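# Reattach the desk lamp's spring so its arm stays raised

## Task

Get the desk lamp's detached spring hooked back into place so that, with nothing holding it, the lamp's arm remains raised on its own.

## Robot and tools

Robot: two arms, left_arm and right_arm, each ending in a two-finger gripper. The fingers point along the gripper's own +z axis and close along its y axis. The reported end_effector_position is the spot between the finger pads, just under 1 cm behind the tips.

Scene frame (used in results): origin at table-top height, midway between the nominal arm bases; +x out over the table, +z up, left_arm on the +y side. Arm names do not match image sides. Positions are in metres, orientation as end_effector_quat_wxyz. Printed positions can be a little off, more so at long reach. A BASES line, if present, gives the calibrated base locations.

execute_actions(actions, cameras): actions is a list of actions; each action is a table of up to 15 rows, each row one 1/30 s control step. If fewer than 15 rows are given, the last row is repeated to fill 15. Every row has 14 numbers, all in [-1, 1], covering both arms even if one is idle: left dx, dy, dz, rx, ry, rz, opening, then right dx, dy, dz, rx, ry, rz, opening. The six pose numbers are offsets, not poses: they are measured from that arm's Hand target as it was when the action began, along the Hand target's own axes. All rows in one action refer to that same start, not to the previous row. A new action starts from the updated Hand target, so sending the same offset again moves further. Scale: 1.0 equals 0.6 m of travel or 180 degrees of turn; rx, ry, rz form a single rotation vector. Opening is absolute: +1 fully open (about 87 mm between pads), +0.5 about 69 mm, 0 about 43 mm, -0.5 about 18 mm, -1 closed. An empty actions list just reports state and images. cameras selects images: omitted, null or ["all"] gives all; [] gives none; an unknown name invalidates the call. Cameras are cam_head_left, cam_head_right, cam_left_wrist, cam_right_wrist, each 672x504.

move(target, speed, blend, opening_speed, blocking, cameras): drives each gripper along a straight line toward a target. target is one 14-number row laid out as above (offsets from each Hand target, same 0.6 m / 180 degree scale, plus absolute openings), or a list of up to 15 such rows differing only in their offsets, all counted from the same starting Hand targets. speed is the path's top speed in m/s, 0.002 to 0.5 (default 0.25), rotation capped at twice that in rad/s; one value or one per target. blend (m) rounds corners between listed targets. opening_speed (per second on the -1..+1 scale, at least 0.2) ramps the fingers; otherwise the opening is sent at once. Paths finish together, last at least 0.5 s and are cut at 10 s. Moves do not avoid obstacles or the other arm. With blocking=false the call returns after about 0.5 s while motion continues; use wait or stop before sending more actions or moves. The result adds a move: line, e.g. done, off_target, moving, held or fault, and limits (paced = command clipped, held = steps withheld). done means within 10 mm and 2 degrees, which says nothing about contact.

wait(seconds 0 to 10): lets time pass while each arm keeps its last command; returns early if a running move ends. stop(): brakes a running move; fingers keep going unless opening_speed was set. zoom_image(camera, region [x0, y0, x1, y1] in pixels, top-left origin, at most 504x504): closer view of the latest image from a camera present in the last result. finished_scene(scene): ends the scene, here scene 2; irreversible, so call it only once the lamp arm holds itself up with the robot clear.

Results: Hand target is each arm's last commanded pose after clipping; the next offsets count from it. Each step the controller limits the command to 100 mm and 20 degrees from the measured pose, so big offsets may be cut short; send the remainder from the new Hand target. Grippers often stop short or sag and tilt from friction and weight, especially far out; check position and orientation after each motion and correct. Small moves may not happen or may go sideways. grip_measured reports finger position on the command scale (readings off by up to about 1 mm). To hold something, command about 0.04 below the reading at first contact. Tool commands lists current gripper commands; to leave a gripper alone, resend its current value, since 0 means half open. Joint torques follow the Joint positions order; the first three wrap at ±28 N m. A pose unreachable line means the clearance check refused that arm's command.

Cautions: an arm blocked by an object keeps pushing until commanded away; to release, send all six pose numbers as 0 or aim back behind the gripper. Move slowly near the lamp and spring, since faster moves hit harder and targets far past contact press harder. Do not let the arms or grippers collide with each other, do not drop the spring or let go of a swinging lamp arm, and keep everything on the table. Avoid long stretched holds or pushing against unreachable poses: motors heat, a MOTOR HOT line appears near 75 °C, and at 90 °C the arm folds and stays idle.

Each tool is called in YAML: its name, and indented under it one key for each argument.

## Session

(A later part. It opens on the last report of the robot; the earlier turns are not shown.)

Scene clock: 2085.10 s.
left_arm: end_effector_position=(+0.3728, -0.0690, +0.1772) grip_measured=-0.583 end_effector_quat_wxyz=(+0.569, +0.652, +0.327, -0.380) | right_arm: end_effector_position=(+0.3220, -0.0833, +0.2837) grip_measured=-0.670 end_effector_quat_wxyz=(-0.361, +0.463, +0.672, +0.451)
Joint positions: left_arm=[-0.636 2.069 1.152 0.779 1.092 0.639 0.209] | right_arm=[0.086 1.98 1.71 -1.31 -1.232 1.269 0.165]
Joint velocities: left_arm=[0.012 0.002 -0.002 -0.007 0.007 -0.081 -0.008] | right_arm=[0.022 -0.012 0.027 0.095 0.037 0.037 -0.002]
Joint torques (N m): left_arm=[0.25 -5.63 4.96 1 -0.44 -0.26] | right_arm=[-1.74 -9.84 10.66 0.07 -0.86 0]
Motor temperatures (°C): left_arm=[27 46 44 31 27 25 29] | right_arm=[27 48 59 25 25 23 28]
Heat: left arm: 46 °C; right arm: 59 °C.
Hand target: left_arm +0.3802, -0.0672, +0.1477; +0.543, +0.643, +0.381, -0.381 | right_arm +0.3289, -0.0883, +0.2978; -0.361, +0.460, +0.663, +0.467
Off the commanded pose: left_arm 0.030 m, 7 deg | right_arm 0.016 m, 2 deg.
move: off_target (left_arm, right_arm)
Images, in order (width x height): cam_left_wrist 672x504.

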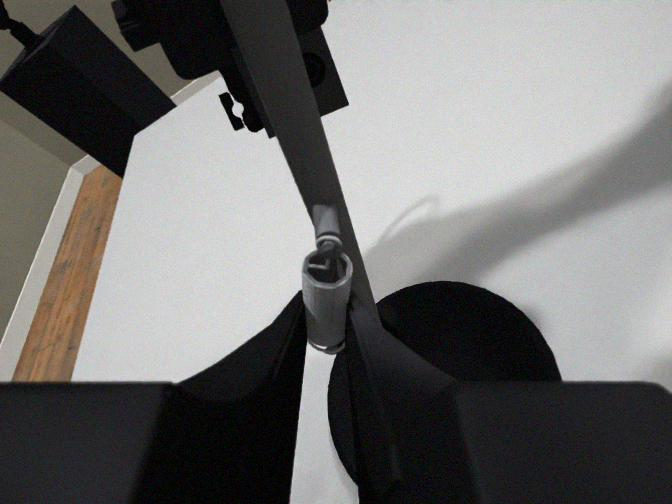

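zoom_image:
  camera: "cam_left_wrist"
  region: [295, 320, 355, 370]

Scaled by 8.400 from the camera's 672x504 image, which has a finer 960x720 frame.

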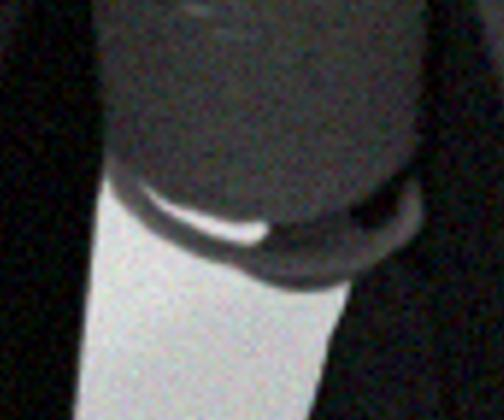

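move:
  target: [0.0019, -0.0082, -0.0005, 0, 0, -0.022, -0.615, 0, 0, 0, 0, 0, 0, -0.7]
  speed: 0.02
  cameras: ["cam_left_wrist"]

zoom_image:
  camera: "cam_left_wrist"
  region: [295, 320, 355, 370]

Scene clock: 2113.30 s.
left_arm: end_effector_position=(+0.3713, -0.0689, +0.1769) grip_measured=-0.583 end_effector_quat_wxyz=(+0.558, +0.640, +0.349, -0.397) | right_arm: end_effector_position=(+0.3220, -0.0833, +0.2837) grip_measured=-0.670 end_effector_quat_wxyz=(-0.361, +0.463, +0.672, +0.451)
Joint positions: left_arm=[-0.636 2.069 1.152 0.786 1.088 0.57 0.209] | right_arm=[0.086 1.98 1.71 -1.31 -1.232 1.269 0.165]
Joint velocities: left_arm=[-0.012 -0.002 -0.012 -0.066 -0.022 -0.051 -0.005] | right_arm=[-0.012 0.017 -0.007 -0.022 -0.037 -0.022 -0.005]
Joint torques (N m): left_arm=[0.17 -5.63 4.3 1.02 -0.4 -0.25] | right_arm=[-1.76 -9.84 10.67 0.07 -0.86 0]
Motor temperatures (°C): left_arm=[27 44 44 30 27 25 29] | right_arm=[27 48 59 25 25 23 28]
Heat: left arm: 44 °C; right arm: 59 °C.
Hand target: left_arm +0.3762, -0.0662, +0.1447; +0.530, +0.630, +0.403, -0.400 | right_arm +0.3289, -0.0883, +0.2978; -0.361, +0.460, +0.663, +0.467
Off the commanded pose: left_arm 0.033 m, 7 deg | right_arm 0.016 m, 2 deg.
move: off_target (left_arm, right_arm)
Images, in order (width x height): cam_left_wrist 672x504.

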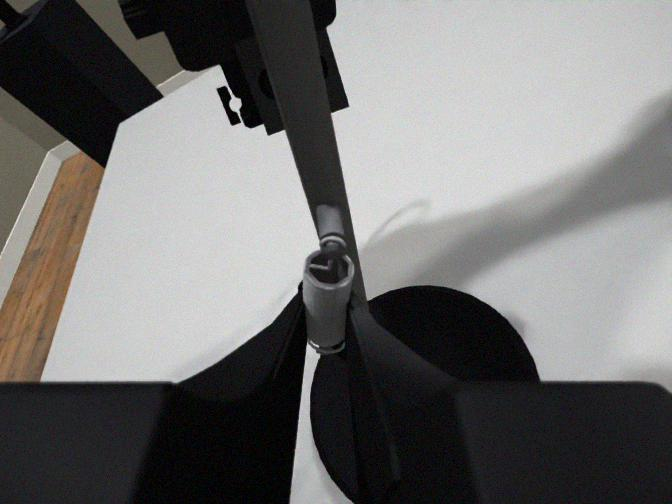

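Scaled by 8.400 from the camera's 672x504 image, which has a finer 960x720 frame.

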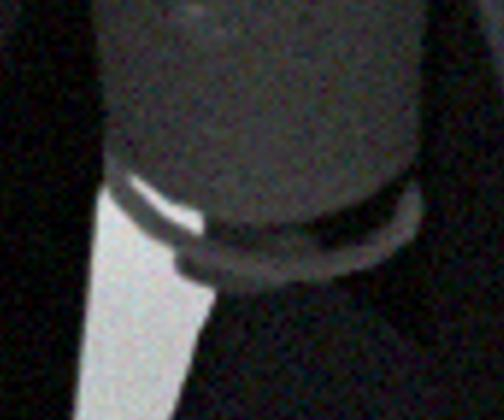

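move:
  target: [-0.001, 0, 0.0083, 0, 0, 0, -0.615, 0, 0, 0, 0, 0, 0, -0.7]
  speed: 0.02
  cameras: ["cam_left_wrist"]

zoom_image:
  camera: "cam_left_wrist"
  region: [295, 320, 355, 370]

Scene clock: 2148.43 s.
left_arm: end_effector_position=(+0.3708, -0.0707, +0.1761) grip_measured=-0.583 end_effector_quat_wxyz=(+0.559, +0.639, +0.349, -0.397) | right_arm: end_effector_position=(+0.3220, -0.0833, +0.2837) grip_measured=-0.670 end_effector_quat_wxyz=(-0.361, +0.463, +0.672, +0.451)
Joint positions: left_arm=[-0.641 2.074 1.152 0.796 1.082 0.564 0.209] | right_arm=[0.086 1.98 1.71 -1.31 -1.232 1.269 0.165]
Joint velocities: left_arm=[-0.007 -0.007 0.002 -0.051 0.095 0.007 0.002] | right_arm=[-0.027 -0.017 -0.017 0.007 -0.095 0.095 0.008]
Joint torques (N m): left_arm=[-0.34 -5.46 5.03 0.96 -0.45 -0.23] | right_arm=[-1.76 -9.83 10.69 0.06 -0.86 0]
Motor temperatures (°C): left_arm=[27 42 43 29 27 25 29] | right_arm=[27 48 59 25 25 23 28]
Heat: left arm: 43 °C; right arm: 59 °C.
Hand target: left_arm +0.3756, -0.0712, +0.1447; +0.530, +0.630, +0.403, -0.400 | right_arm +0.3289, -0.0883, +0.2978; -0.361, +0.460, +0.663, +0.467
Off the commanded pose: left_arm 0.032 m, 7 deg | right_arm 0.016 m, 2 deg.
move: off_target (left_arm, right_arm)
Images, in order (width x height): cam_left_wrist 672x504.

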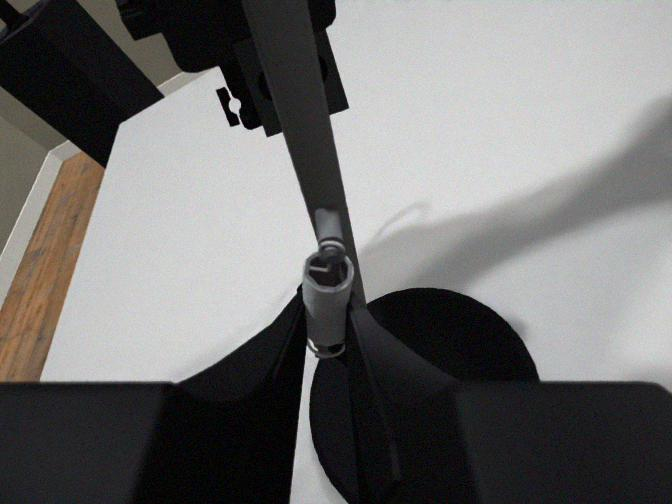

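Scaled by 8.400 from the camera's 672x504 image, which has a finer 960x720 frame.

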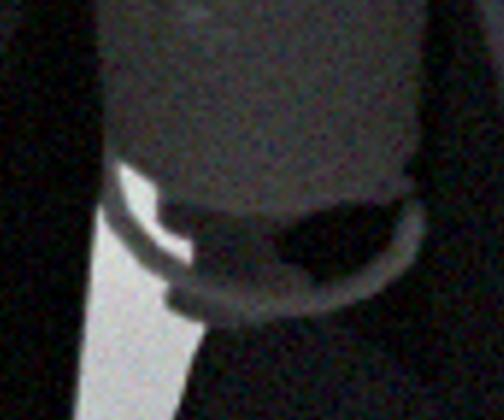

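move:
  target: [0.0167, 0.001, -0.0012, 0, 0, 0.022, -0.615, 0, 0, 0, 0, 0, 0, -0.7]
  speed: 0.02
  cameras: ["cam_left_wrist"]

zoom_image:
  camera: "cam_left_wrist"
  region: [295, 320, 355, 370]

Scene clock: 2198.27 s.
left_arm: end_effector_position=(+0.3721, -0.0723, +0.1738) grip_measured=-0.583 end_effector_quat_wxyz=(+0.572, +0.649, +0.321, -0.384) | right_arm: end_effector_position=(+0.3220, -0.0833, +0.2837) grip_measured=-0.670 end_effector_quat_wxyz=(-0.361, +0.463, +0.672, +0.451)
Joint positions: left_arm=[-0.641 2.093 1.152 0.831 1.096 0.619 0.208] | right_arm=[0.086 1.98 1.71 -1.31 -1.232 1.269 0.165]
Joint velocities: left_arm=[0.007 0.007 -0.002 -0.007 0.037 0.007 -0.014] | right_arm=[-0.002 -0.017 0.002 -0.037 0.007 -0.037 -0.008]
Joint torques (N m): left_arm=[0.23 -5.18 4.11 0.88 -0.53 -0.07] | right_arm=[-1.76 -9.81 10.69 0.07 -0.85 0]
Motor temperatures (°C): left_arm=[27 41 43 29 27 25 29] | right_arm=[27 48 60 25 25 23 28]
Heat: left arm: 43 °C; right arm: 60 °C.
Hand target: left_arm +0.3798, -0.0696, +0.1357; +0.543, +0.643, +0.381, -0.382 | right_arm +0.3289, -0.0883, +0.2978; -0.361, +0.460, +0.663, +0.467
Off the commanded pose: left_arm 0.039 m, 8 deg | right_arm 0.016 m, 2 deg.
move: off_target (left_arm, right_arm)
Images, in order (width x height): cam_left_wrist 672x504.

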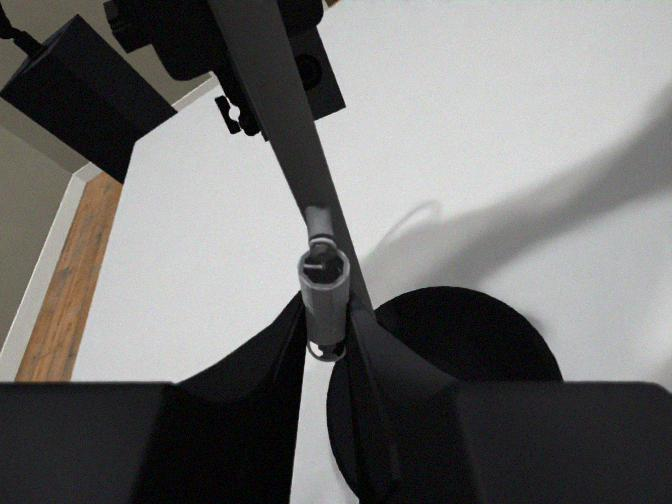

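Scaled by 8.400 from the camera's 672x504 image, which has a finer 960x720 frame.

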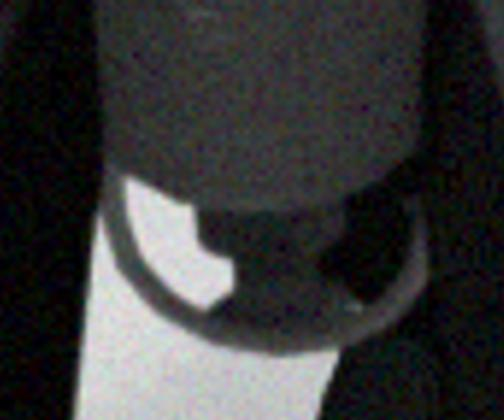

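move:
  target: [0.0166, -0.004, 0, 0, 0, 0, -0.615, 0, 0, 0, 0, 0, 0, -0.7]
  speed: 0.02
  cameras: ["cam_left_wrist"]

zoom_image:
  camera: "cam_left_wrist"
  region: [295, 320, 355, 370]

Scene clock: 2207.07 s.
left_arm: end_effector_position=(+0.3735, -0.0733, +0.1696) grip_measured=-0.583 end_effector_quat_wxyz=(+0.580, +0.650, +0.312, -0.378) | right_arm: end_effector_position=(+0.3220, -0.0833, +0.2837) grip_measured=-0.670 end_effector_quat_wxyz=(-0.361, +0.463, +0.672, +0.451)
Joint positions: left_arm=[-0.641 2.116 1.147 0.881 1.097 0.624 0.208] | right_arm=[0.086 1.98 1.71 -1.31 -1.232 1.269 0.165]
Joint velocities: left_arm=[0.012 -0.007 0.017 0.022 -0.037 -0.037 0.002] | right_arm=[-0.002 -0.012 0.007 -0.007 0.007 -0.051 0.002]
Joint torques (N m): left_arm=[0.69 -4.83 3.95 0.73 -0.5 -0.13] | right_arm=[-1.74 -9.81 10.69 0.07 -0.86 0]
Motor temperatures (°C): left_arm=[27 42 43 29 27 25 29] | right_arm=[27 48 60 25 25 23 28]
Heat: left arm: 43 °C; right arm: 60 °C.
Hand target: left_arm +0.3819, -0.0685, +0.1257; +0.543, +0.643, +0.381, -0.381 | right_arm +0.3289, -0.0883, +0.2978; -0.361, +0.460, +0.663, +0.467
Off the commanded pose: left_arm 0.045 m, 9 deg | right_arm 0.016 m, 2 deg.
move: off_target (left_arm, right_arm)
Images, in order (width x height): cam_left_wrist 672x504.

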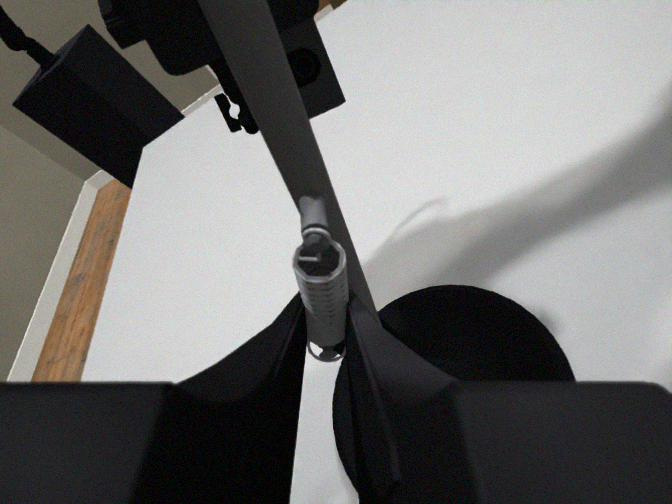

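Scaled by 8.400 from the camera's 672x504 image, which has a finer 960x720 frame.

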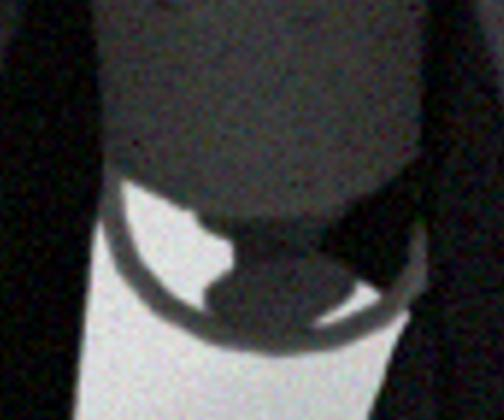

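move:
  target: [0.0133, -0.003, 0, 0, 0, 0, -0.615, 0, 0, 0, 0, 0, 0, -0.7]
  speed: 0.02
  cameras: ["cam_left_wrist"]

zoom_image:
  camera: "cam_left_wrist"
  region: [295, 320, 355, 370]

Scene clock: 2211.90 s.
left_arm: end_effector_position=(+0.3724, -0.0740, +0.1682) grip_measured=-0.584 end_effector_quat_wxyz=(+0.587, +0.652, +0.298, -0.377) | right_arm: end_effector_position=(+0.3220, -0.0833, +0.2837) grip_measured=-0.670 end_effector_quat_wxyz=(-0.361, +0.463, +0.672, +0.451)
Joint positions: left_arm=[-0.641 2.132 1.141 0.93 1.109 0.625 0.208] | right_arm=[0.086 1.98 1.71 -1.31 -1.232 1.269 0.165]
Joint velocities: left_arm=[-0.012 -0.002 -0.007 -0.037 0.051 0.022 -0.002] | right_arm=[-0.002 0.012 -0.007 0.007 0.066 -0.066 -0.005]
Joint torques (N m): left_arm=[1.09 -4.46 3.73 0.53 -0.59 -0.14] | right_arm=[-1.76 -9.81 10.69 0.07 -0.86 0]
Motor temperatures (°C): left_arm=[27 42 42 29 27 25 29] | right_arm=[27 48 60 25 25 23 28]
Heat: left arm: 42 °C; right arm: 60 °C.
Hand target: left_arm +0.3836, -0.0676, +0.1176; +0.543, +0.643, +0.381, -0.381 | right_arm +0.3289, -0.0883, +0.2978; -0.361, +0.460, +0.663, +0.467
Off the commanded pose: left_arm 0.052 m, 11 deg | right_arm 0.016 m, 2 deg.
move: off_target (left_arm, right_arm)
Images, in order (width x height): cam_left_wrist 672x504.

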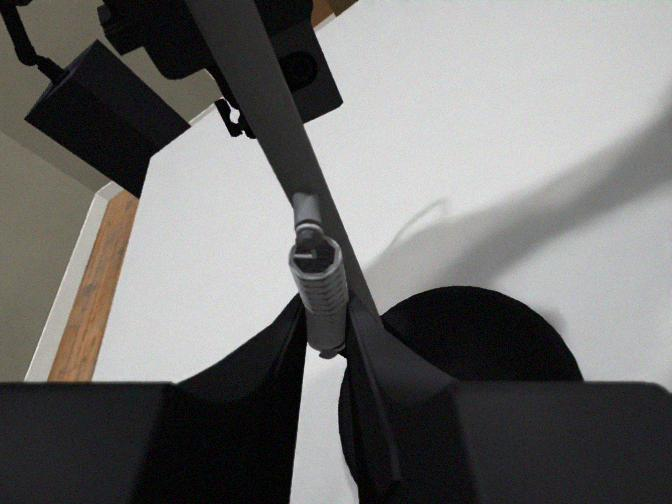

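Scaled by 8.400 from the camera's 672x504 image, which has a finer 960x720 frame.

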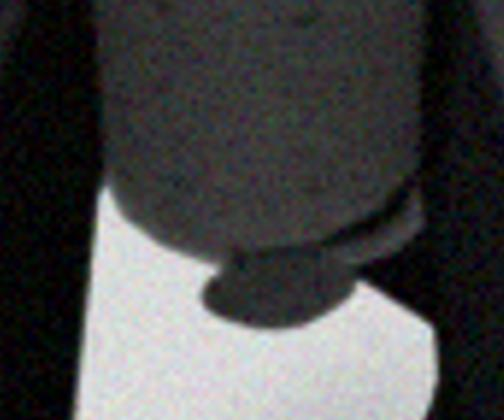

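move:
  target: [0.0033, 0.0035, -0.0135, 0, 0, 0, -0.615, 0, 0, 0, 0, 0, 0, -0.7]
  speed: 0.02
  cameras: ["cam_left_wrist"]

zoom_image:
  camera: "cam_left_wrist"
  region: [295, 320, 355, 370]

Scene clock: 2230.17 s.
left_arm: end_effector_position=(+0.3724, -0.0714, +0.1677) grip_measured=-0.584 end_effector_quat_wxyz=(+0.589, +0.652, +0.295, -0.376) | right_arm: end_effector_position=(+0.3220, -0.0833, +0.2837) grip_measured=-0.670 end_effector_quat_wxyz=(-0.361, +0.463, +0.672, +0.451)
Joint positions: left_arm=[-0.636 2.132 1.132 0.947 1.115 0.625 0.208] | right_arm=[0.086 1.98 1.71 -1.31 -1.232 1.269 0.165]
Joint velocities: left_arm=[0.007 -0.012 -0.032 -0.037 -0.051 0.007 0.005] | right_arm=[-0.007 -0.007 0.002 0.066 0.022 -0.022 0.002]
Joint torques (N m): left_arm=[2.4 -4.74 3.74 0.4 -0.47 -0.13] | right_arm=[-1.74 -9.8 10.67 0.06 -0.86 0]
Motor temperatures (°C): left_arm=[27 41 42 28 28 25 29] | right_arm=[27 48 60 25 25 23 28]
Heat: left arm: 42 °C; right arm: 60 °C.
Hand target: left_arm +0.3870, -0.0595, +0.1176; +0.543, +0.643, +0.381, -0.381 | right_arm +0.3289, -0.0883, +0.2978; -0.361, +0.460, +0.663, +0.467
Off the commanded pose: left_arm 0.053 m, 11 deg | right_arm 0.016 m, 2 deg.
move: off_target (left_arm, right_arm)
Images, in order (width x height): cam_left_wrist 672x504.

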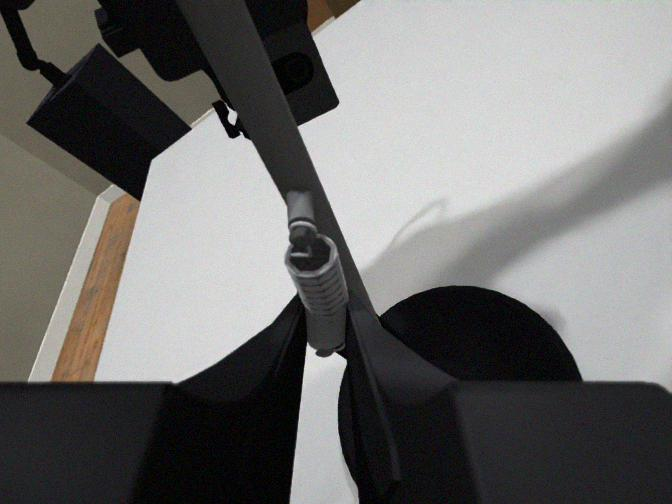

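Scaled by 8.400 from the camera's 672x504 image, which has a finer 960x720 frame.

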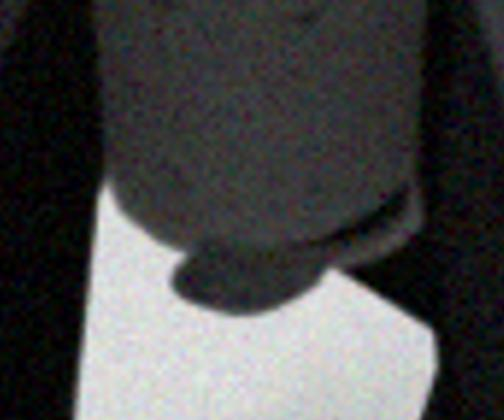

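move:
  target: [0.0013, -0.0005, -0.0105, 0, 0, -0.022, -0.615, 0, 0, 0, 0, 0, 0, -0.7]
  speed: 0.02
  cameras: ["cam_left_wrist"]

zoom_image:
  camera: "cam_left_wrist"
  region: [295, 320, 355, 370]

Scene clock: 2248.10 s.
left_arm: end_effector_position=(+0.3716, -0.0672, +0.1664) grip_measured=-0.584 end_effector_quat_wxyz=(+0.581, +0.643, +0.310, -0.391) | right_arm: end_effector_position=(+0.3220, -0.0833, +0.2837) grip_measured=-0.670 end_effector_quat_wxyz=(-0.361, +0.463, +0.672, +0.451)
Joint positions: left_arm=[-0.626 2.132 1.123 0.964 1.126 0.57 0.208] | right_arm=[0.086 1.98 1.71 -1.31 -1.232 1.269 0.165]
Joint velocities: left_arm=[0.007 0.012 -0.007 0.007 -0.037 -0.007 -0.008] | right_arm=[-0.002 -0.002 -0.012 0.037 0.007 -0.022 0.005]
Joint torques (N m): left_arm=[2.99 -4.93 4.03 0.27 -0.43 -0.29] | right_arm=[-1.76 -9.8 10.69 0.07 -0.86 0]
Motor temperatures (°C): left_arm=[27 40 41 27 28 25 29] | right_arm=[27 48 60 25 25 23 28]
Heat: left arm: 41 °C; right arm: 60 °C.
Hand target: left_arm +0.3874, -0.0532, +0.1177; +0.530, +0.630, +0.403, -0.400 | right_arm +0.3289, -0.0883, +0.2978; -0.361, +0.460, +0.663, +0.467
Off the commanded pose: left_arm 0.053 m, 12 deg | right_arm 0.016 m, 2 deg.
move: off_target (left_arm, right_arm)
Images, in order (width x height): cam_left_wrist 672x504.

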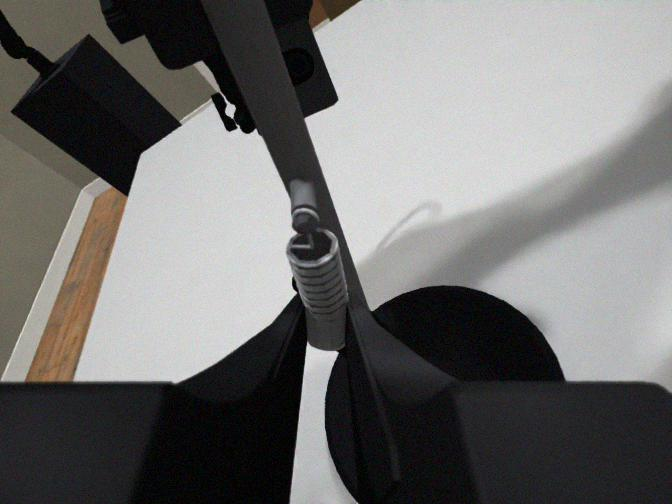

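Scaled by 8.400 from the camera's 672x504 image, which has a finer 960x720 frame.

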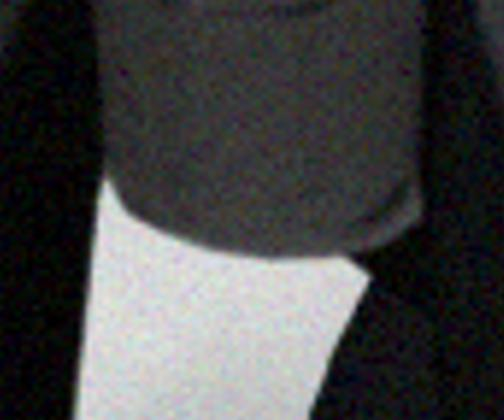

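move:
  target: [-0.031, 0.0115, -0.004, 0, 0, 0, -0.615, 0, 0, 0, 0, 0, 0, -0.7]
  speed: 0.03
  cameras: ["cam_left_wrist"]

zoom_image:
  camera: "cam_left_wrist"
  region: [270, 200, 400, 370]

Scene clock: 2263.80 s.
left_arm: end_effector_position=(+0.3720, -0.0676, +0.1684) grip_measured=-0.584 end_effector_quat_wxyz=(+0.567, +0.641, +0.325, -0.403) | right_arm: end_effector_position=(+0.3220, -0.0833, +0.2837) grip_measured=-0.670 end_effector_quat_wxyz=(-0.361, +0.463, +0.672, +0.451)
Joint positions: left_arm=[-0.625 2.121 1.144 0.901 1.13 0.552 0.208] | right_arm=[0.086 1.98 1.71 -1.31 -1.232 1.269 0.165]
Joint velocities: left_arm=[0.002 -0.012 -0.027 -0.037 -0.037 -0.081 -0.011] | right_arm=[-0.002 0.002 -0.017 -0.037 -0.037 0.066 -0.012]
Joint torques (N m): left_arm=[2.86 -7.56 4.29 0.28 -0.45 -0.13] | right_arm=[-1.74 -9.81 10.69 0.07 -0.86 0]
Motor temperatures (°C): left_arm=[27 40 41 27 28 25 29] | right_arm=[27 48 60 25 25 23 28]
Heat: left arm: 41 °C; right arm: 60 °C.
Hand target: left_arm +0.3873, -0.0532, +0.1377; +0.530, +0.630, +0.403, -0.400 | right_arm +0.3289, -0.0883, +0.2978; -0.361, +0.460, +0.663, +0.467
Off the commanded pose: left_arm 0.037 m, 10 deg | right_arm 0.016 m, 2 deg.
move: off_target (left_arm, right_arm)
Images, in order (width x height): cam_left_wrist 672x504.

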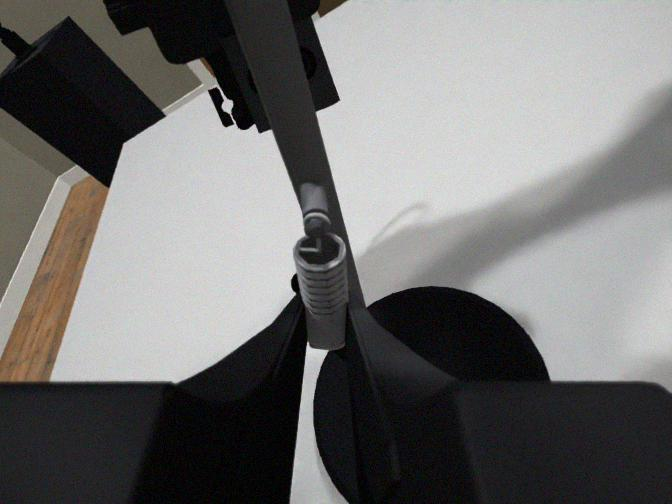

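Scaled by 2.965 from the camera's 672x504 image, which has a finer 960x720 frame.

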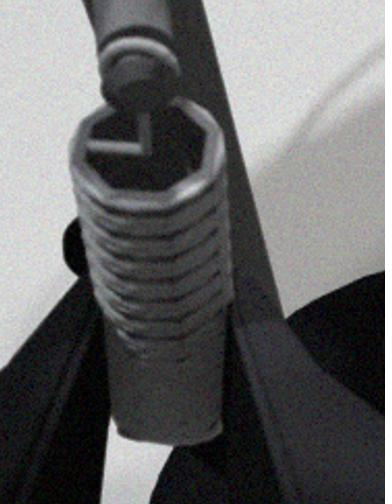

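zoom_image:
  camera: "cam_left_wrist"
  region: [270, 260, 350, 320]

Scaled by 6.300 from the camera's 672x504 image, which has a finer 960x720 frame.

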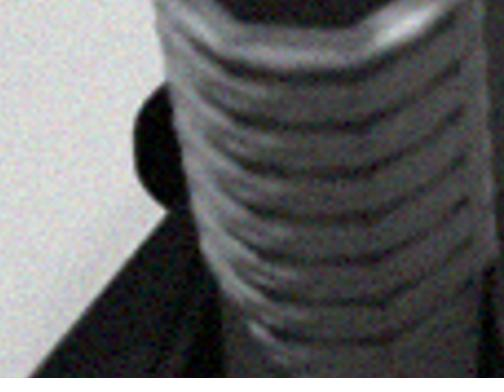

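move:
  target: [-0.0155, 0.0058, -0.002, 0, 0, 0, -0.615, 0, 0, 0, 0, 0, 0, -0.7]
  speed: 0.03
  cameras: ["cam_left_wrist"]

zoom_image:
  camera: "cam_left_wrist"
  region: [270, 200, 400, 370]

Scene clock: 2288.03 s.
left_arm: end_effector_position=(+0.3725, -0.0667, +0.1696) grip_measured=-0.584 end_effector_quat_wxyz=(+0.557, +0.641, +0.337, -0.407) | right_arm: end_effector_position=(+0.3220, -0.0833, +0.2837) grip_measured=-0.670 end_effector_quat_wxyz=(-0.361, +0.463, +0.672, +0.451)
Joint positions: left_arm=[-0.623 2.106 1.156 0.837 1.129 0.557 0.208] | right_arm=[0.086 1.98 1.71 -1.31 -1.232 1.269 0.165]
Joint velocities: left_arm=[0.002 -0.007 -0.017 0.007 0.022 -0.066 -0.011] | right_arm=[0.012 -0.007 -0.002 0.007 0.007 -0.037 -0.002]
Joint torques (N m): left_arm=[2.7 -8.27 4.66 0.46 -0.42 -0.13] | right_arm=[-1.74 -9.81 10.67 0.06 -0.85 0]
Motor temperatures (°C): left_arm=[27 42 41 26 28 25 29] | right_arm=[27 48 60 25 25 23 28]
Heat: left arm: 42 °C; right arm: 60 °C.
Hand target: left_arm +0.3874, -0.0533, +0.1479; +0.530, +0.630, +0.403, -0.400 | right_arm +0.3289, -0.0883, +0.2978; -0.361, +0.460, +0.663, +0.467
Off the commanded pose: left_arm 0.030 m, 8 deg | right_arm 0.016 m, 2 deg.
move: off_target (left_arm, right_arm)
Images, in order (width x height): cam_left_wrist 672x504.

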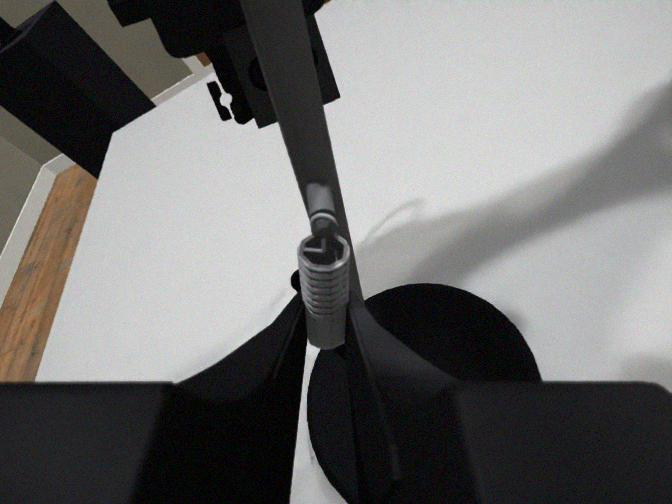

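Scaled by 2.965 from the camera's 672x504 image, which has a finer 960x720 frame.

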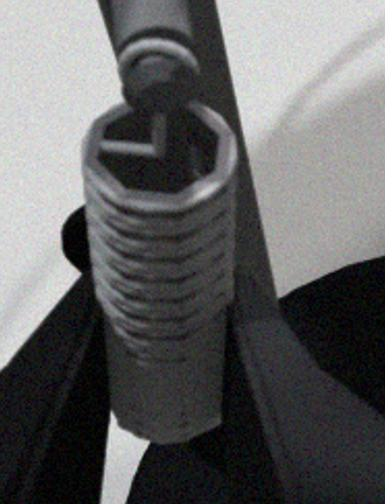

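zoom_image:
  camera: "cam_left_wrist"
  region: [295, 320, 355, 370]

Scaled by 8.400 from the camera's 672x504 image, which has a finer 960x720 frame.

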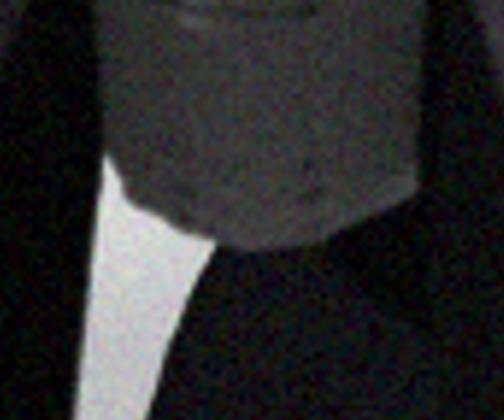

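move:
  target: [-0.0155, 0.0058, -0.002, 0, 0, 0, -0.615, 0, 0, 0, 0, 0, 0, -0.7]
  speed: 0.03
  cameras: ["cam_left_wrist"]

zoom_image:
  camera: "cam_left_wrist"
  region: [270, 200, 400, 370]

Scene clock: 2302.13 s.
left_arm: end_effector_position=(+0.3731, -0.0662, +0.1705) grip_measured=-0.584 end_effector_quat_wxyz=(+0.548, +0.640, +0.350, -0.409) | right_arm: end_effector_position=(+0.3220, -0.0833, +0.2837) grip_measured=-0.670 end_effector_quat_wxyz=(-0.361, +0.463, +0.672, +0.451)
Joint positions: left_arm=[-0.623 2.092 1.169 0.774 1.122 0.563 0.208] | right_arm=[0.086 1.98 1.71 -1.31 -1.232 1.269 0.165]
Joint velocities: left_arm=[0.022 -0.012 0.012 -0.022 -0.081 -0.022 -0.008] | right_arm=[0.002 -0.017 -0.012 -0.022 0.007 -0.037 -0.015]
Joint torques (N m): left_arm=[2.66 -9.01 5.01 0.64 -0.35 -0.14] | right_arm=[-1.76 -9.81 10.69 0.06 -0.86 0]
Motor temperatures (°C): left_arm=[27 45 41 26 28 25 29] | right_arm=[27 48 60 25 25 23 28]
Heat: left arm: 45 °C; right arm: 60 °C.
Hand target: left_arm +0.3874, -0.0533, +0.1579; +0.530, +0.630, +0.403, -0.400 | right_arm +0.3289, -0.0883, +0.2978; -0.361, +0.460, +0.663, +0.467
Off the commanded pose: left_arm 0.023 m, 7 deg | right_arm 0.016 m, 2 deg.
move: off_target (left_arm, right_arm)
Images, in order (width x height): cam_left_wrist 672x504.

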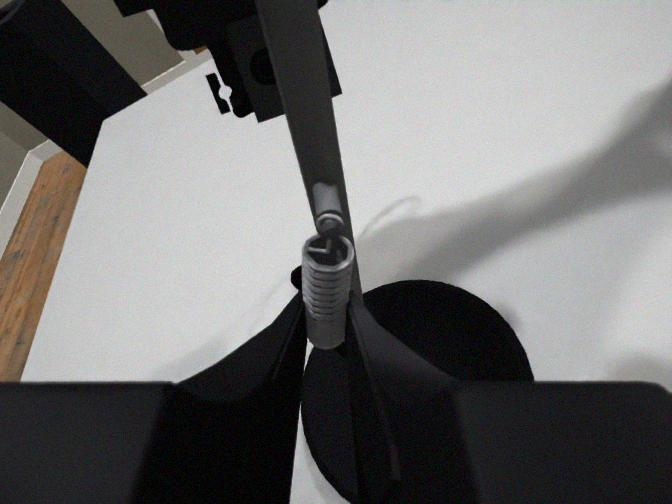

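Scaled by 2.965 from the camera's 672x504 image, which has a finer 960x720 frame.

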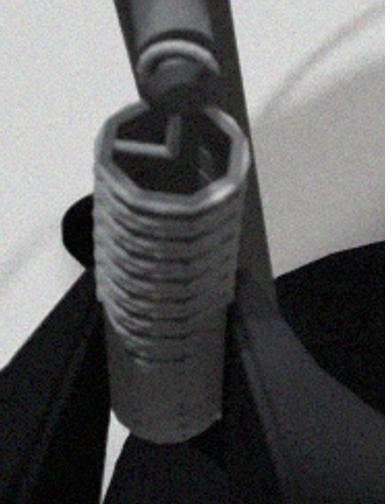

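move:
  target: [-0.0155, 0.0058, -0.002, 0, 0, 0.035, -0.615, 0, 0, 0, 0, 0, 0, -0.7]
  speed: 0.03
  cameras: ["cam_left_wrist"]

zoom_image:
  camera: "cam_left_wrist"
  region: [270, 200, 400, 370]

Scene clock: 2311.53 s.
left_arm: end_effector_position=(+0.3735, -0.0645, +0.1712) grip_measured=-0.584 end_effector_quat_wxyz=(+0.554, +0.658, +0.331, -0.388) | right_arm: end_effector_position=(+0.3220, -0.0833, +0.2837) grip_measured=-0.670 end_effector_quat_wxyz=(-0.361, +0.463, +0.672, +0.451)
Joint positions: left_arm=[-0.623 2.072 1.169 0.707 1.122 0.672 0.208] | right_arm=[0.086 1.98 1.71 -1.31 -1.232 1.269 0.165]
Joint velocities: left_arm=[0.012 -0.007 -0.007 -0.022 0.022 0.007 0.011] | right_arm=[0.017 -0.017 -0.007 0.11 -0.066 0.051 -0.002]
Joint torques (N m): left_arm=[2.25 -9.83 4.86 0.97 -0.37 -0.07] | right_arm=[-1.74 -9.84 10.69 0.07 -0.85 0]
Motor temperatures (°C): left_arm=[27 45 41 26 27 25 29] | right_arm=[27 48 60 25 25 23 28]
Heat: left arm: 45 °C; right arm: 60 °C.
Hand target: left_arm +0.3874, -0.0535, +0.1679; +0.551, +0.651, +0.368, -0.370 | right_arm +0.3289, -0.0883, +0.2978; -0.361, +0.460, +0.663, +0.467
Off the commanded pose: left_arm 0.018 m, 5 deg | right_arm 0.016 m, 2 deg.
move: off_target (left_arm, right_arm)
Images, in order (width x height): cam_left_wrist 672x504.

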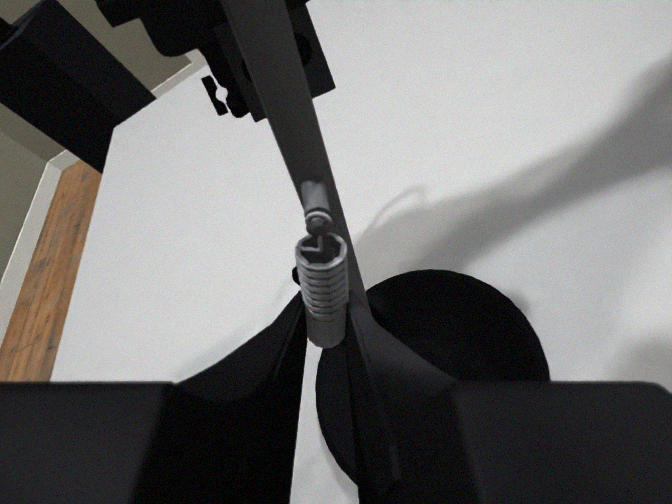

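Scaled by 2.965 from the camera's 672x504 image, which has a finer 960x720 frame.

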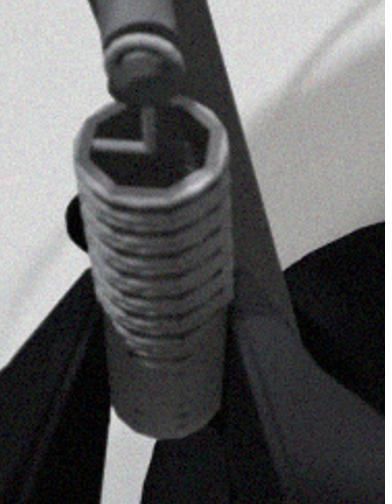

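move:
  target: [-0.0167, -0.001, 0.0087, 0, 0, 0, -0.615, 0, 0, 0, 0, 0, 0, -0.7]
  speed: 0.03
  cameras: ["cam_left_wrist"]

zoom_image:
  camera: "cam_left_wrist"
  region: [270, 200, 400, 370]

Scene clock: 2322.00 s.
left_arm: end_effector_position=(+0.3736, -0.0652, +0.1722) grip_measured=-0.584 end_effector_quat_wxyz=(+0.552, +0.656, +0.343, -0.384) | right_arm: end_effector_position=(+0.3220, -0.0833, +0.2837) grip_measured=-0.670 end_effector_quat_wxyz=(-0.361, +0.463, +0.672, +0.451)
Joint positions: left_arm=[-0.63 2.058 1.169 0.676 1.096 0.673 0.208] | right_arm=[0.086 1.98 1.71 -1.31 -1.232 1.269 0.165]
Joint velocities: left_arm=[0.002 0.007 -0.007 -0.066 0.022 -0.066 -0.005] | right_arm=[0.022 -0.007 -0.007 -0.007 0.037 0.051 -0.005]
Joint torques (N m): left_arm=[1.05 -10.33 5.26 1.09 -0.3 -0.15] | right_arm=[-1.74 -9.83 10.69 0.06 -0.86 0.01]
Motor temperatures (°C): left_arm=[27 47 41 27 27 25 29] | right_arm=[27 48 60 25 25 23 28]
Heat: left arm: 47 °C; right arm: 60 °C.
Hand target: left_arm +0.3819, -0.0595, +0.1759; +0.551, +0.651, +0.368, -0.370 | right_arm +0.3289, -0.0883, +0.2978; -0.361, +0.460, +0.663, +0.467
Off the commanded pose: left_arm 0.011 m, 3 deg | right_arm 0.016 m, 2 deg.
move: off_target (left_arm, right_arm)
Images, in order (width x height): cam_left_wrist 672x504.

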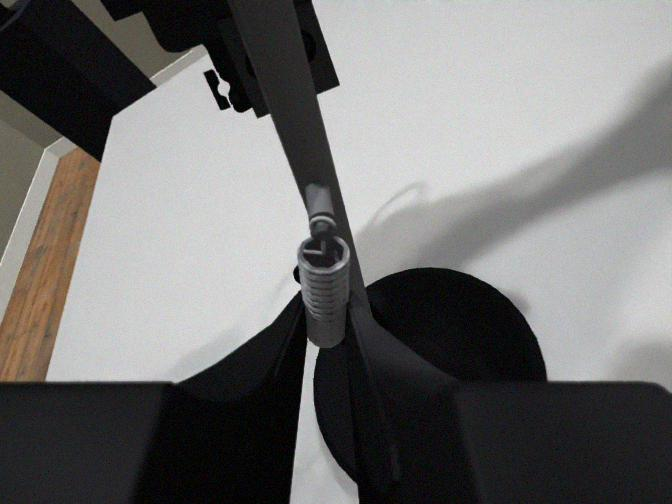

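Scaled by 2.965 from the camera's 672x504 image, which has a finer 960x720 frame.

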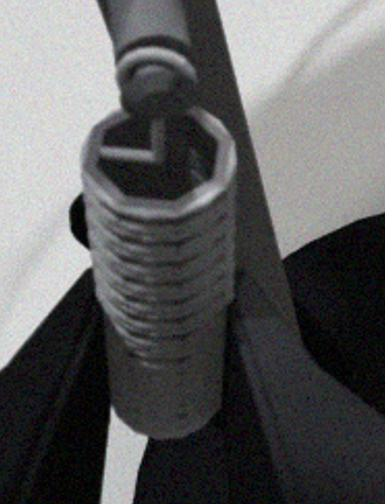

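move:
  target: [0, 0, 0, 0, 0, 0, -0.5, 0, 0, 0, 0, 0, 0, -0.7]
  speed: 0.03
  opening_speed: 0.2
  cameras: ["cam_left_wrist"]

zoom_image:
  camera: "cam_left_wrist"
  region: [270, 200, 400, 370]

Scene clock: 2331.20 s.
left_arm: end_effector_position=(+0.3768, -0.0628, +0.1625) grip_measured=-0.500 end_effector_quat_wxyz=(+0.540, +0.653, +0.372, -0.380) | right_arm: end_effector_position=(+0.3220, -0.0833, +0.2837) grip_measured=-0.670 end_effector_quat_wxyz=(-0.361, +0.463, +0.672, +0.451)
Joint positions: left_arm=[-0.63 2.058 1.169 0.624 1.059 0.673 0.25] | right_arm=[0.086 1.98 1.71 -1.31 -1.232 1.269 0.165]
Joint velocities: left_arm=[-0.012 -0.002 -0.007 -0.022 0.051 -0.037 -0.01] | right_arm=[0.007 -0.017 0.002 -0.037 0.007 0.022 0.019]
Joint torques (N m): left_arm=[0.98 -10.37 5.56 1.55 0.07 -0.1] | right_arm=[-1.76 -9.83 10.67 0.07 -0.86 0]
Motor temperatures (°C): left_arm=[27 49 42 27 27 25 29] | right_arm=[27 48 60 25 25 23 28]
Heat: left arm: 49 °C; right arm: 60 °C.
Hand target: left_arm +0.3818, -0.0595, +0.1760; +0.551, +0.651, +0.368, -0.370 | right_arm +0.3289, -0.0883, +0.2978; -0.361, +0.460, +0.663, +0.467
Off the commanded pose: left_arm 0.015 m, 2 deg | right_arm 0.016 m, 2 deg.
move: off_target (left_arm, right_arm)
Images, in order (width x height): cam_left_wrist 672x504.

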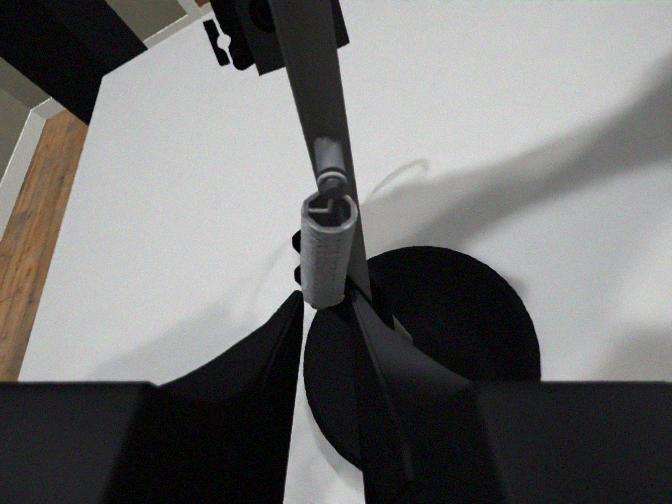

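Scaled by 2.965 from the camera's 672x504 image, which has a finer 960x720 frame.

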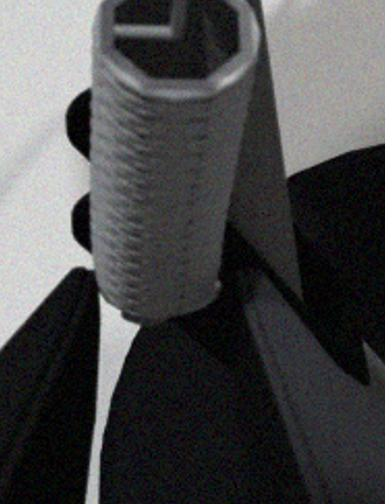

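zoom_image:
  camera: "cam_left_wrist"
  region: [290, 270, 370, 340]

Scaled by 6.300 from the camera's 672x504 image, which has a finer 960x720 frame.

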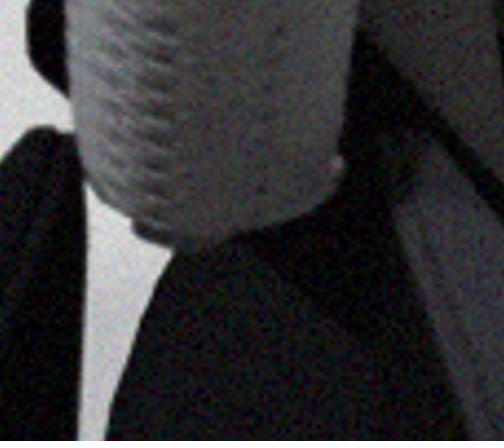

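move:
  target: [0.0148, -0.0074, 0.002, 0, 0, 0, -0.4, 0, 0, 0, 0, 0, 0, -0.7]
  speed: 0.03
  opening_speed: 0.3
  cameras: ["cam_left_wrist"]

zoom_image:
  camera: "cam_left_wrist"
  region: [270, 160, 420, 350]

Scene clock: 2352.77 s.
left_arm: end_effector_position=(+0.3757, -0.0620, +0.1603) grip_measured=-0.400 end_effector_quat_wxyz=(+0.538, +0.653, +0.374, -0.380) | right_arm: end_effector_position=(+0.3220, -0.0833, +0.2837) grip_measured=-0.670 end_effector_quat_wxyz=(-0.361, +0.463, +0.672, +0.451)
Joint positions: left_arm=[-0.63 2.058 1.163 0.625 1.058 0.673 0.3] | right_arm=[0.086 1.98 1.71 -1.31 -1.232 1.269 0.165]
Joint velocities: left_arm=[0.007 0.017 -0.002 0.081 -0.007 0.037 0.01] | right_arm=[-0.007 -0.002 -0.002 0.022 0.051 0.051 -0.012]
Joint torques (N m): left_arm=[0.99 -8.65 5.11 1.86 0.08 -0.09] | right_arm=[-1.74 -9.81 10.69 0.07 -0.85 0]
Motor temperatures (°C): left_arm=[27 54 42 29 27 25 29] | right_arm=[27 48 61 25 25 23 28]
Heat: left arm: 54 °C; right arm: 61 °C.
Hand target: left_arm +0.3819, -0.0595, +0.1660; +0.551, +0.651, +0.368, -0.370 | right_arm +0.3289, -0.0883, +0.2978; -0.361, +0.460, +0.663, +0.467
Off the commanded pose: left_arm 0.009 m, 2 deg | right_arm 0.016 m, 2 deg.
move: off_target (right_arm)
Images, in order (width x height): cam_left_wrist 672x504.

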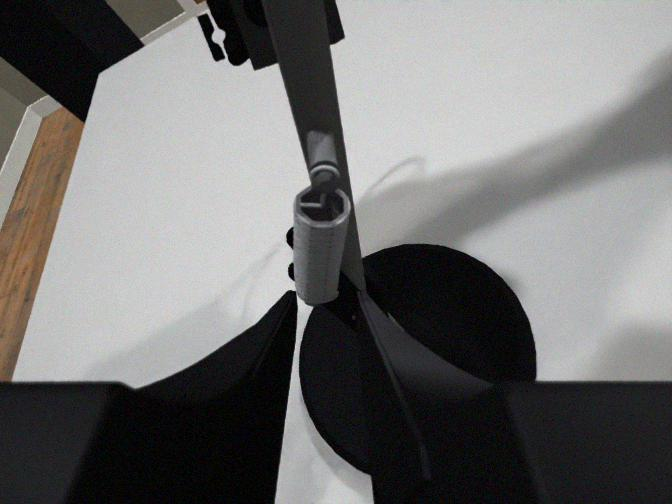

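Scaled by 2.653 from the camera's 672x504 image, which has a finer 960x720 frame.

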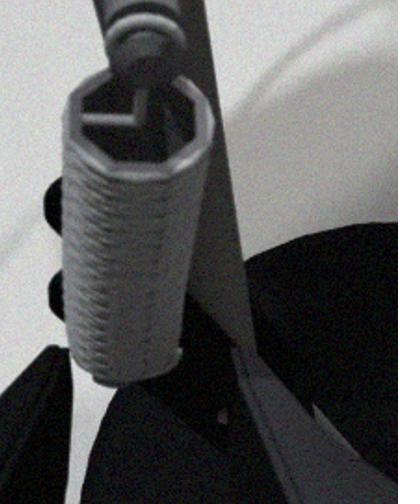

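move:
  target: [0.0061, 0.0087, -0.0127, 0, 0, 0, -0.35, 0, 0, 0, 0, 0, 0, -0.7]
  speed: 0.03
  opening_speed: 0.3
  cameras: ["cam_left_wrist"]

Scene clock: 2359.67 s.
left_arm: end_effector_position=(+0.3851, -0.0530, +0.1609) grip_measured=-0.350 end_effector_quat_wxyz=(+0.544, +0.650, +0.376, -0.374) | right_arm: end_effector_position=(+0.3220, -0.0833, +0.2837) grip_measured=-0.670 end_effector_quat_wxyz=(-0.361, +0.463, +0.672, +0.451)
Joint positions: left_arm=[-0.604 2.058 1.163 0.626 1.067 0.681 0.325] | right_arm=[0.086 1.98 1.71 -1.31 -1.232 1.269 0.165]
Joint velocities: left_arm=[-0.022 -0.002 0.002 0.007 0.007 0.066 0.001] | right_arm=[0.022 -0.022 -0.007 -0.037 -0.051 0.007 0.008]
Joint torques (N m): left_arm=[0.76 -8.29 5.93 1.69 0.21 -0.07] | right_arm=[-1.76 -9.81 10.67 0.07 -0.85 0]
Motor temperatures (°C): left_arm=[27 54 41 29 27 25 28] | right_arm=[27 48 61 25 25 23 28]
Heat: left arm: 54 °C; right arm: 61 °C.
Hand target: left_arm +0.3887, -0.0522, +0.1661; +0.551, +0.651, +0.368, -0.370 | right_arm +0.3289, -0.0883, +0.2978; -0.361, +0.460, +0.663, +0.467
Off the commanded pose: left_arm 0.006 m, 1 deg | right_arm 0.016 m, 2 deg.
move: off_target (right_arm)
Images, in order (width x height): cam_left_wrist 672x504.

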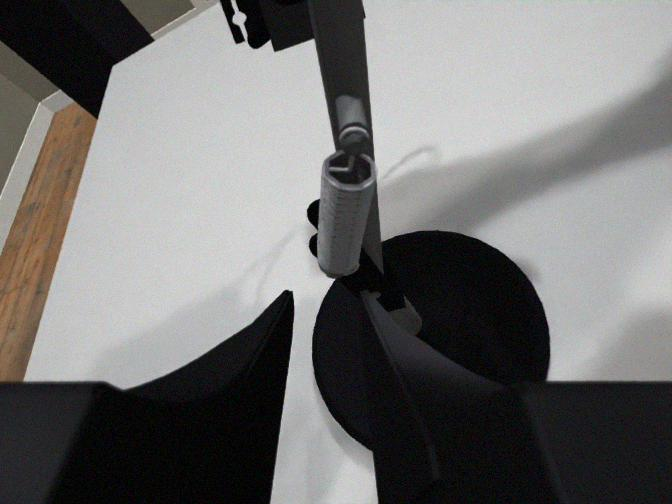

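move:
  target: [0, 0, -0.06, 0, 0, 0, -0.35, 0, 0, 0, 0, 0, 0, -0.7]
  speed: 0.04

Scene clock: 2365.10 s.
left_arm: end_effector_position=(+0.3910, -0.0194, +0.1528) grip_measured=-0.350 end_effector_quat_wxyz=(+0.539, +0.649, +0.382, -0.377) | right_arm: end_effector_position=(+0.3220, -0.0833, +0.2837) grip_measured=-0.670 end_effector_quat_wxyz=(-0.361, +0.463, +0.672, +0.451)
Joint positions: left_arm=[-0.525 2.036 1.113 0.595 1.142 0.729 0.325] | right_arm=[0.086 1.98 1.71 -1.31 -1.232 1.269 0.165]
Joint velocities: left_arm=[0.012 -0.007 -0.002 -0.022 0.007 -0.022 0.004] | right_arm=[-0.012 -0.002 -0.002 -0.007 0.066 -0.022 -0.012]
Joint torques (N m): left_arm=[0.76 -11.15 4.9 1.56 0.23 -0.07] | right_arm=[-1.74 -9.81 10.69 0.06 -0.85 0]
Motor temperatures (°C): left_arm=[27 54 41 29 27 25 28] | right_arm=[27 48 61 25 25 23 28]
Heat: left arm: 54 °C; right arm: 61 °C.
Hand target: left_arm +0.3914, -0.0164, +0.1708; +0.551, +0.651, +0.368, -0.370 | right_arm +0.3289, -0.0883, +0.2978; -0.361, +0.460, +0.663, +0.467
Off the commanded pose: left_arm 0.018 m, 2 deg | right_arm 0.016 m, 2 deg.
move: off_target (left_arm, right_arm)

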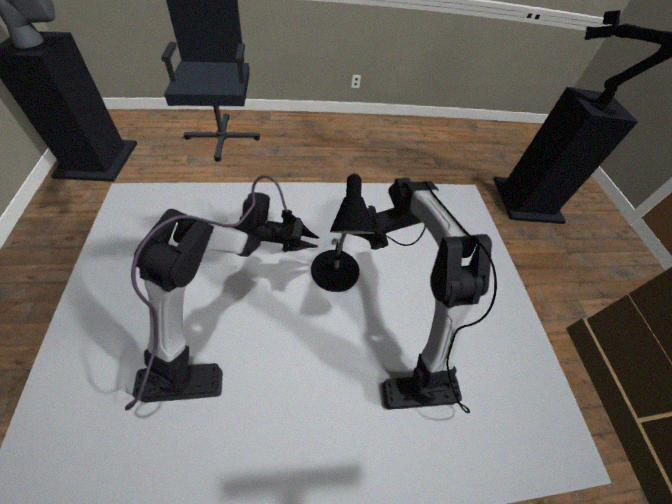

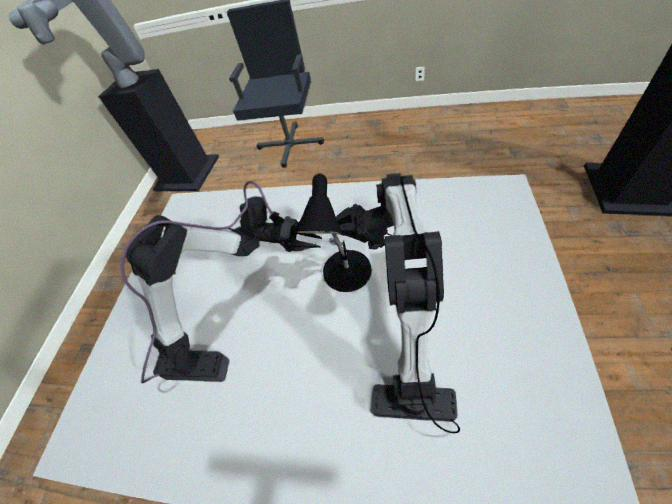

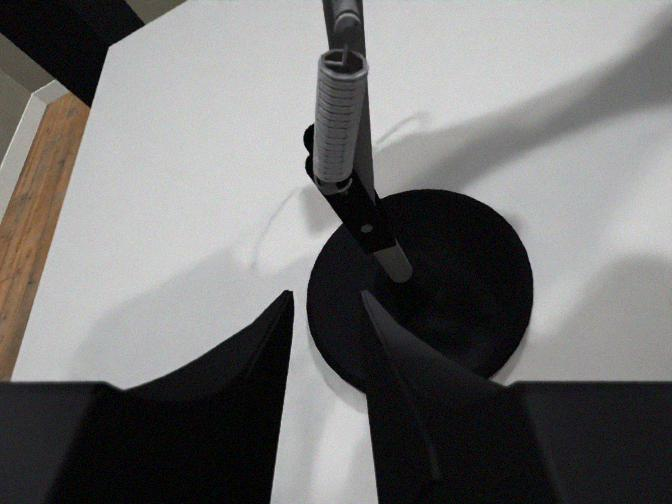

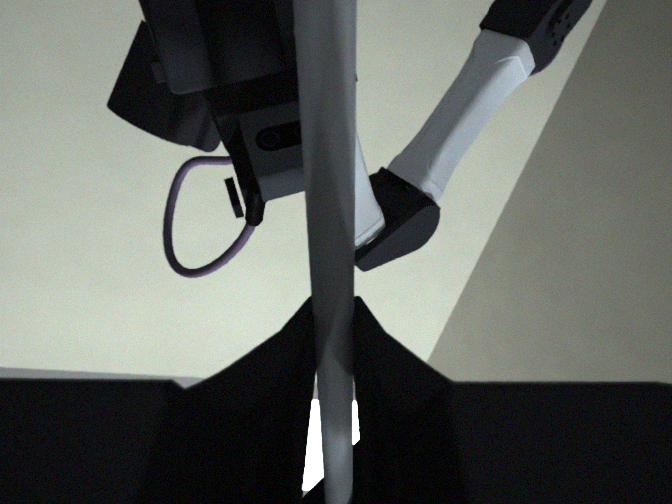

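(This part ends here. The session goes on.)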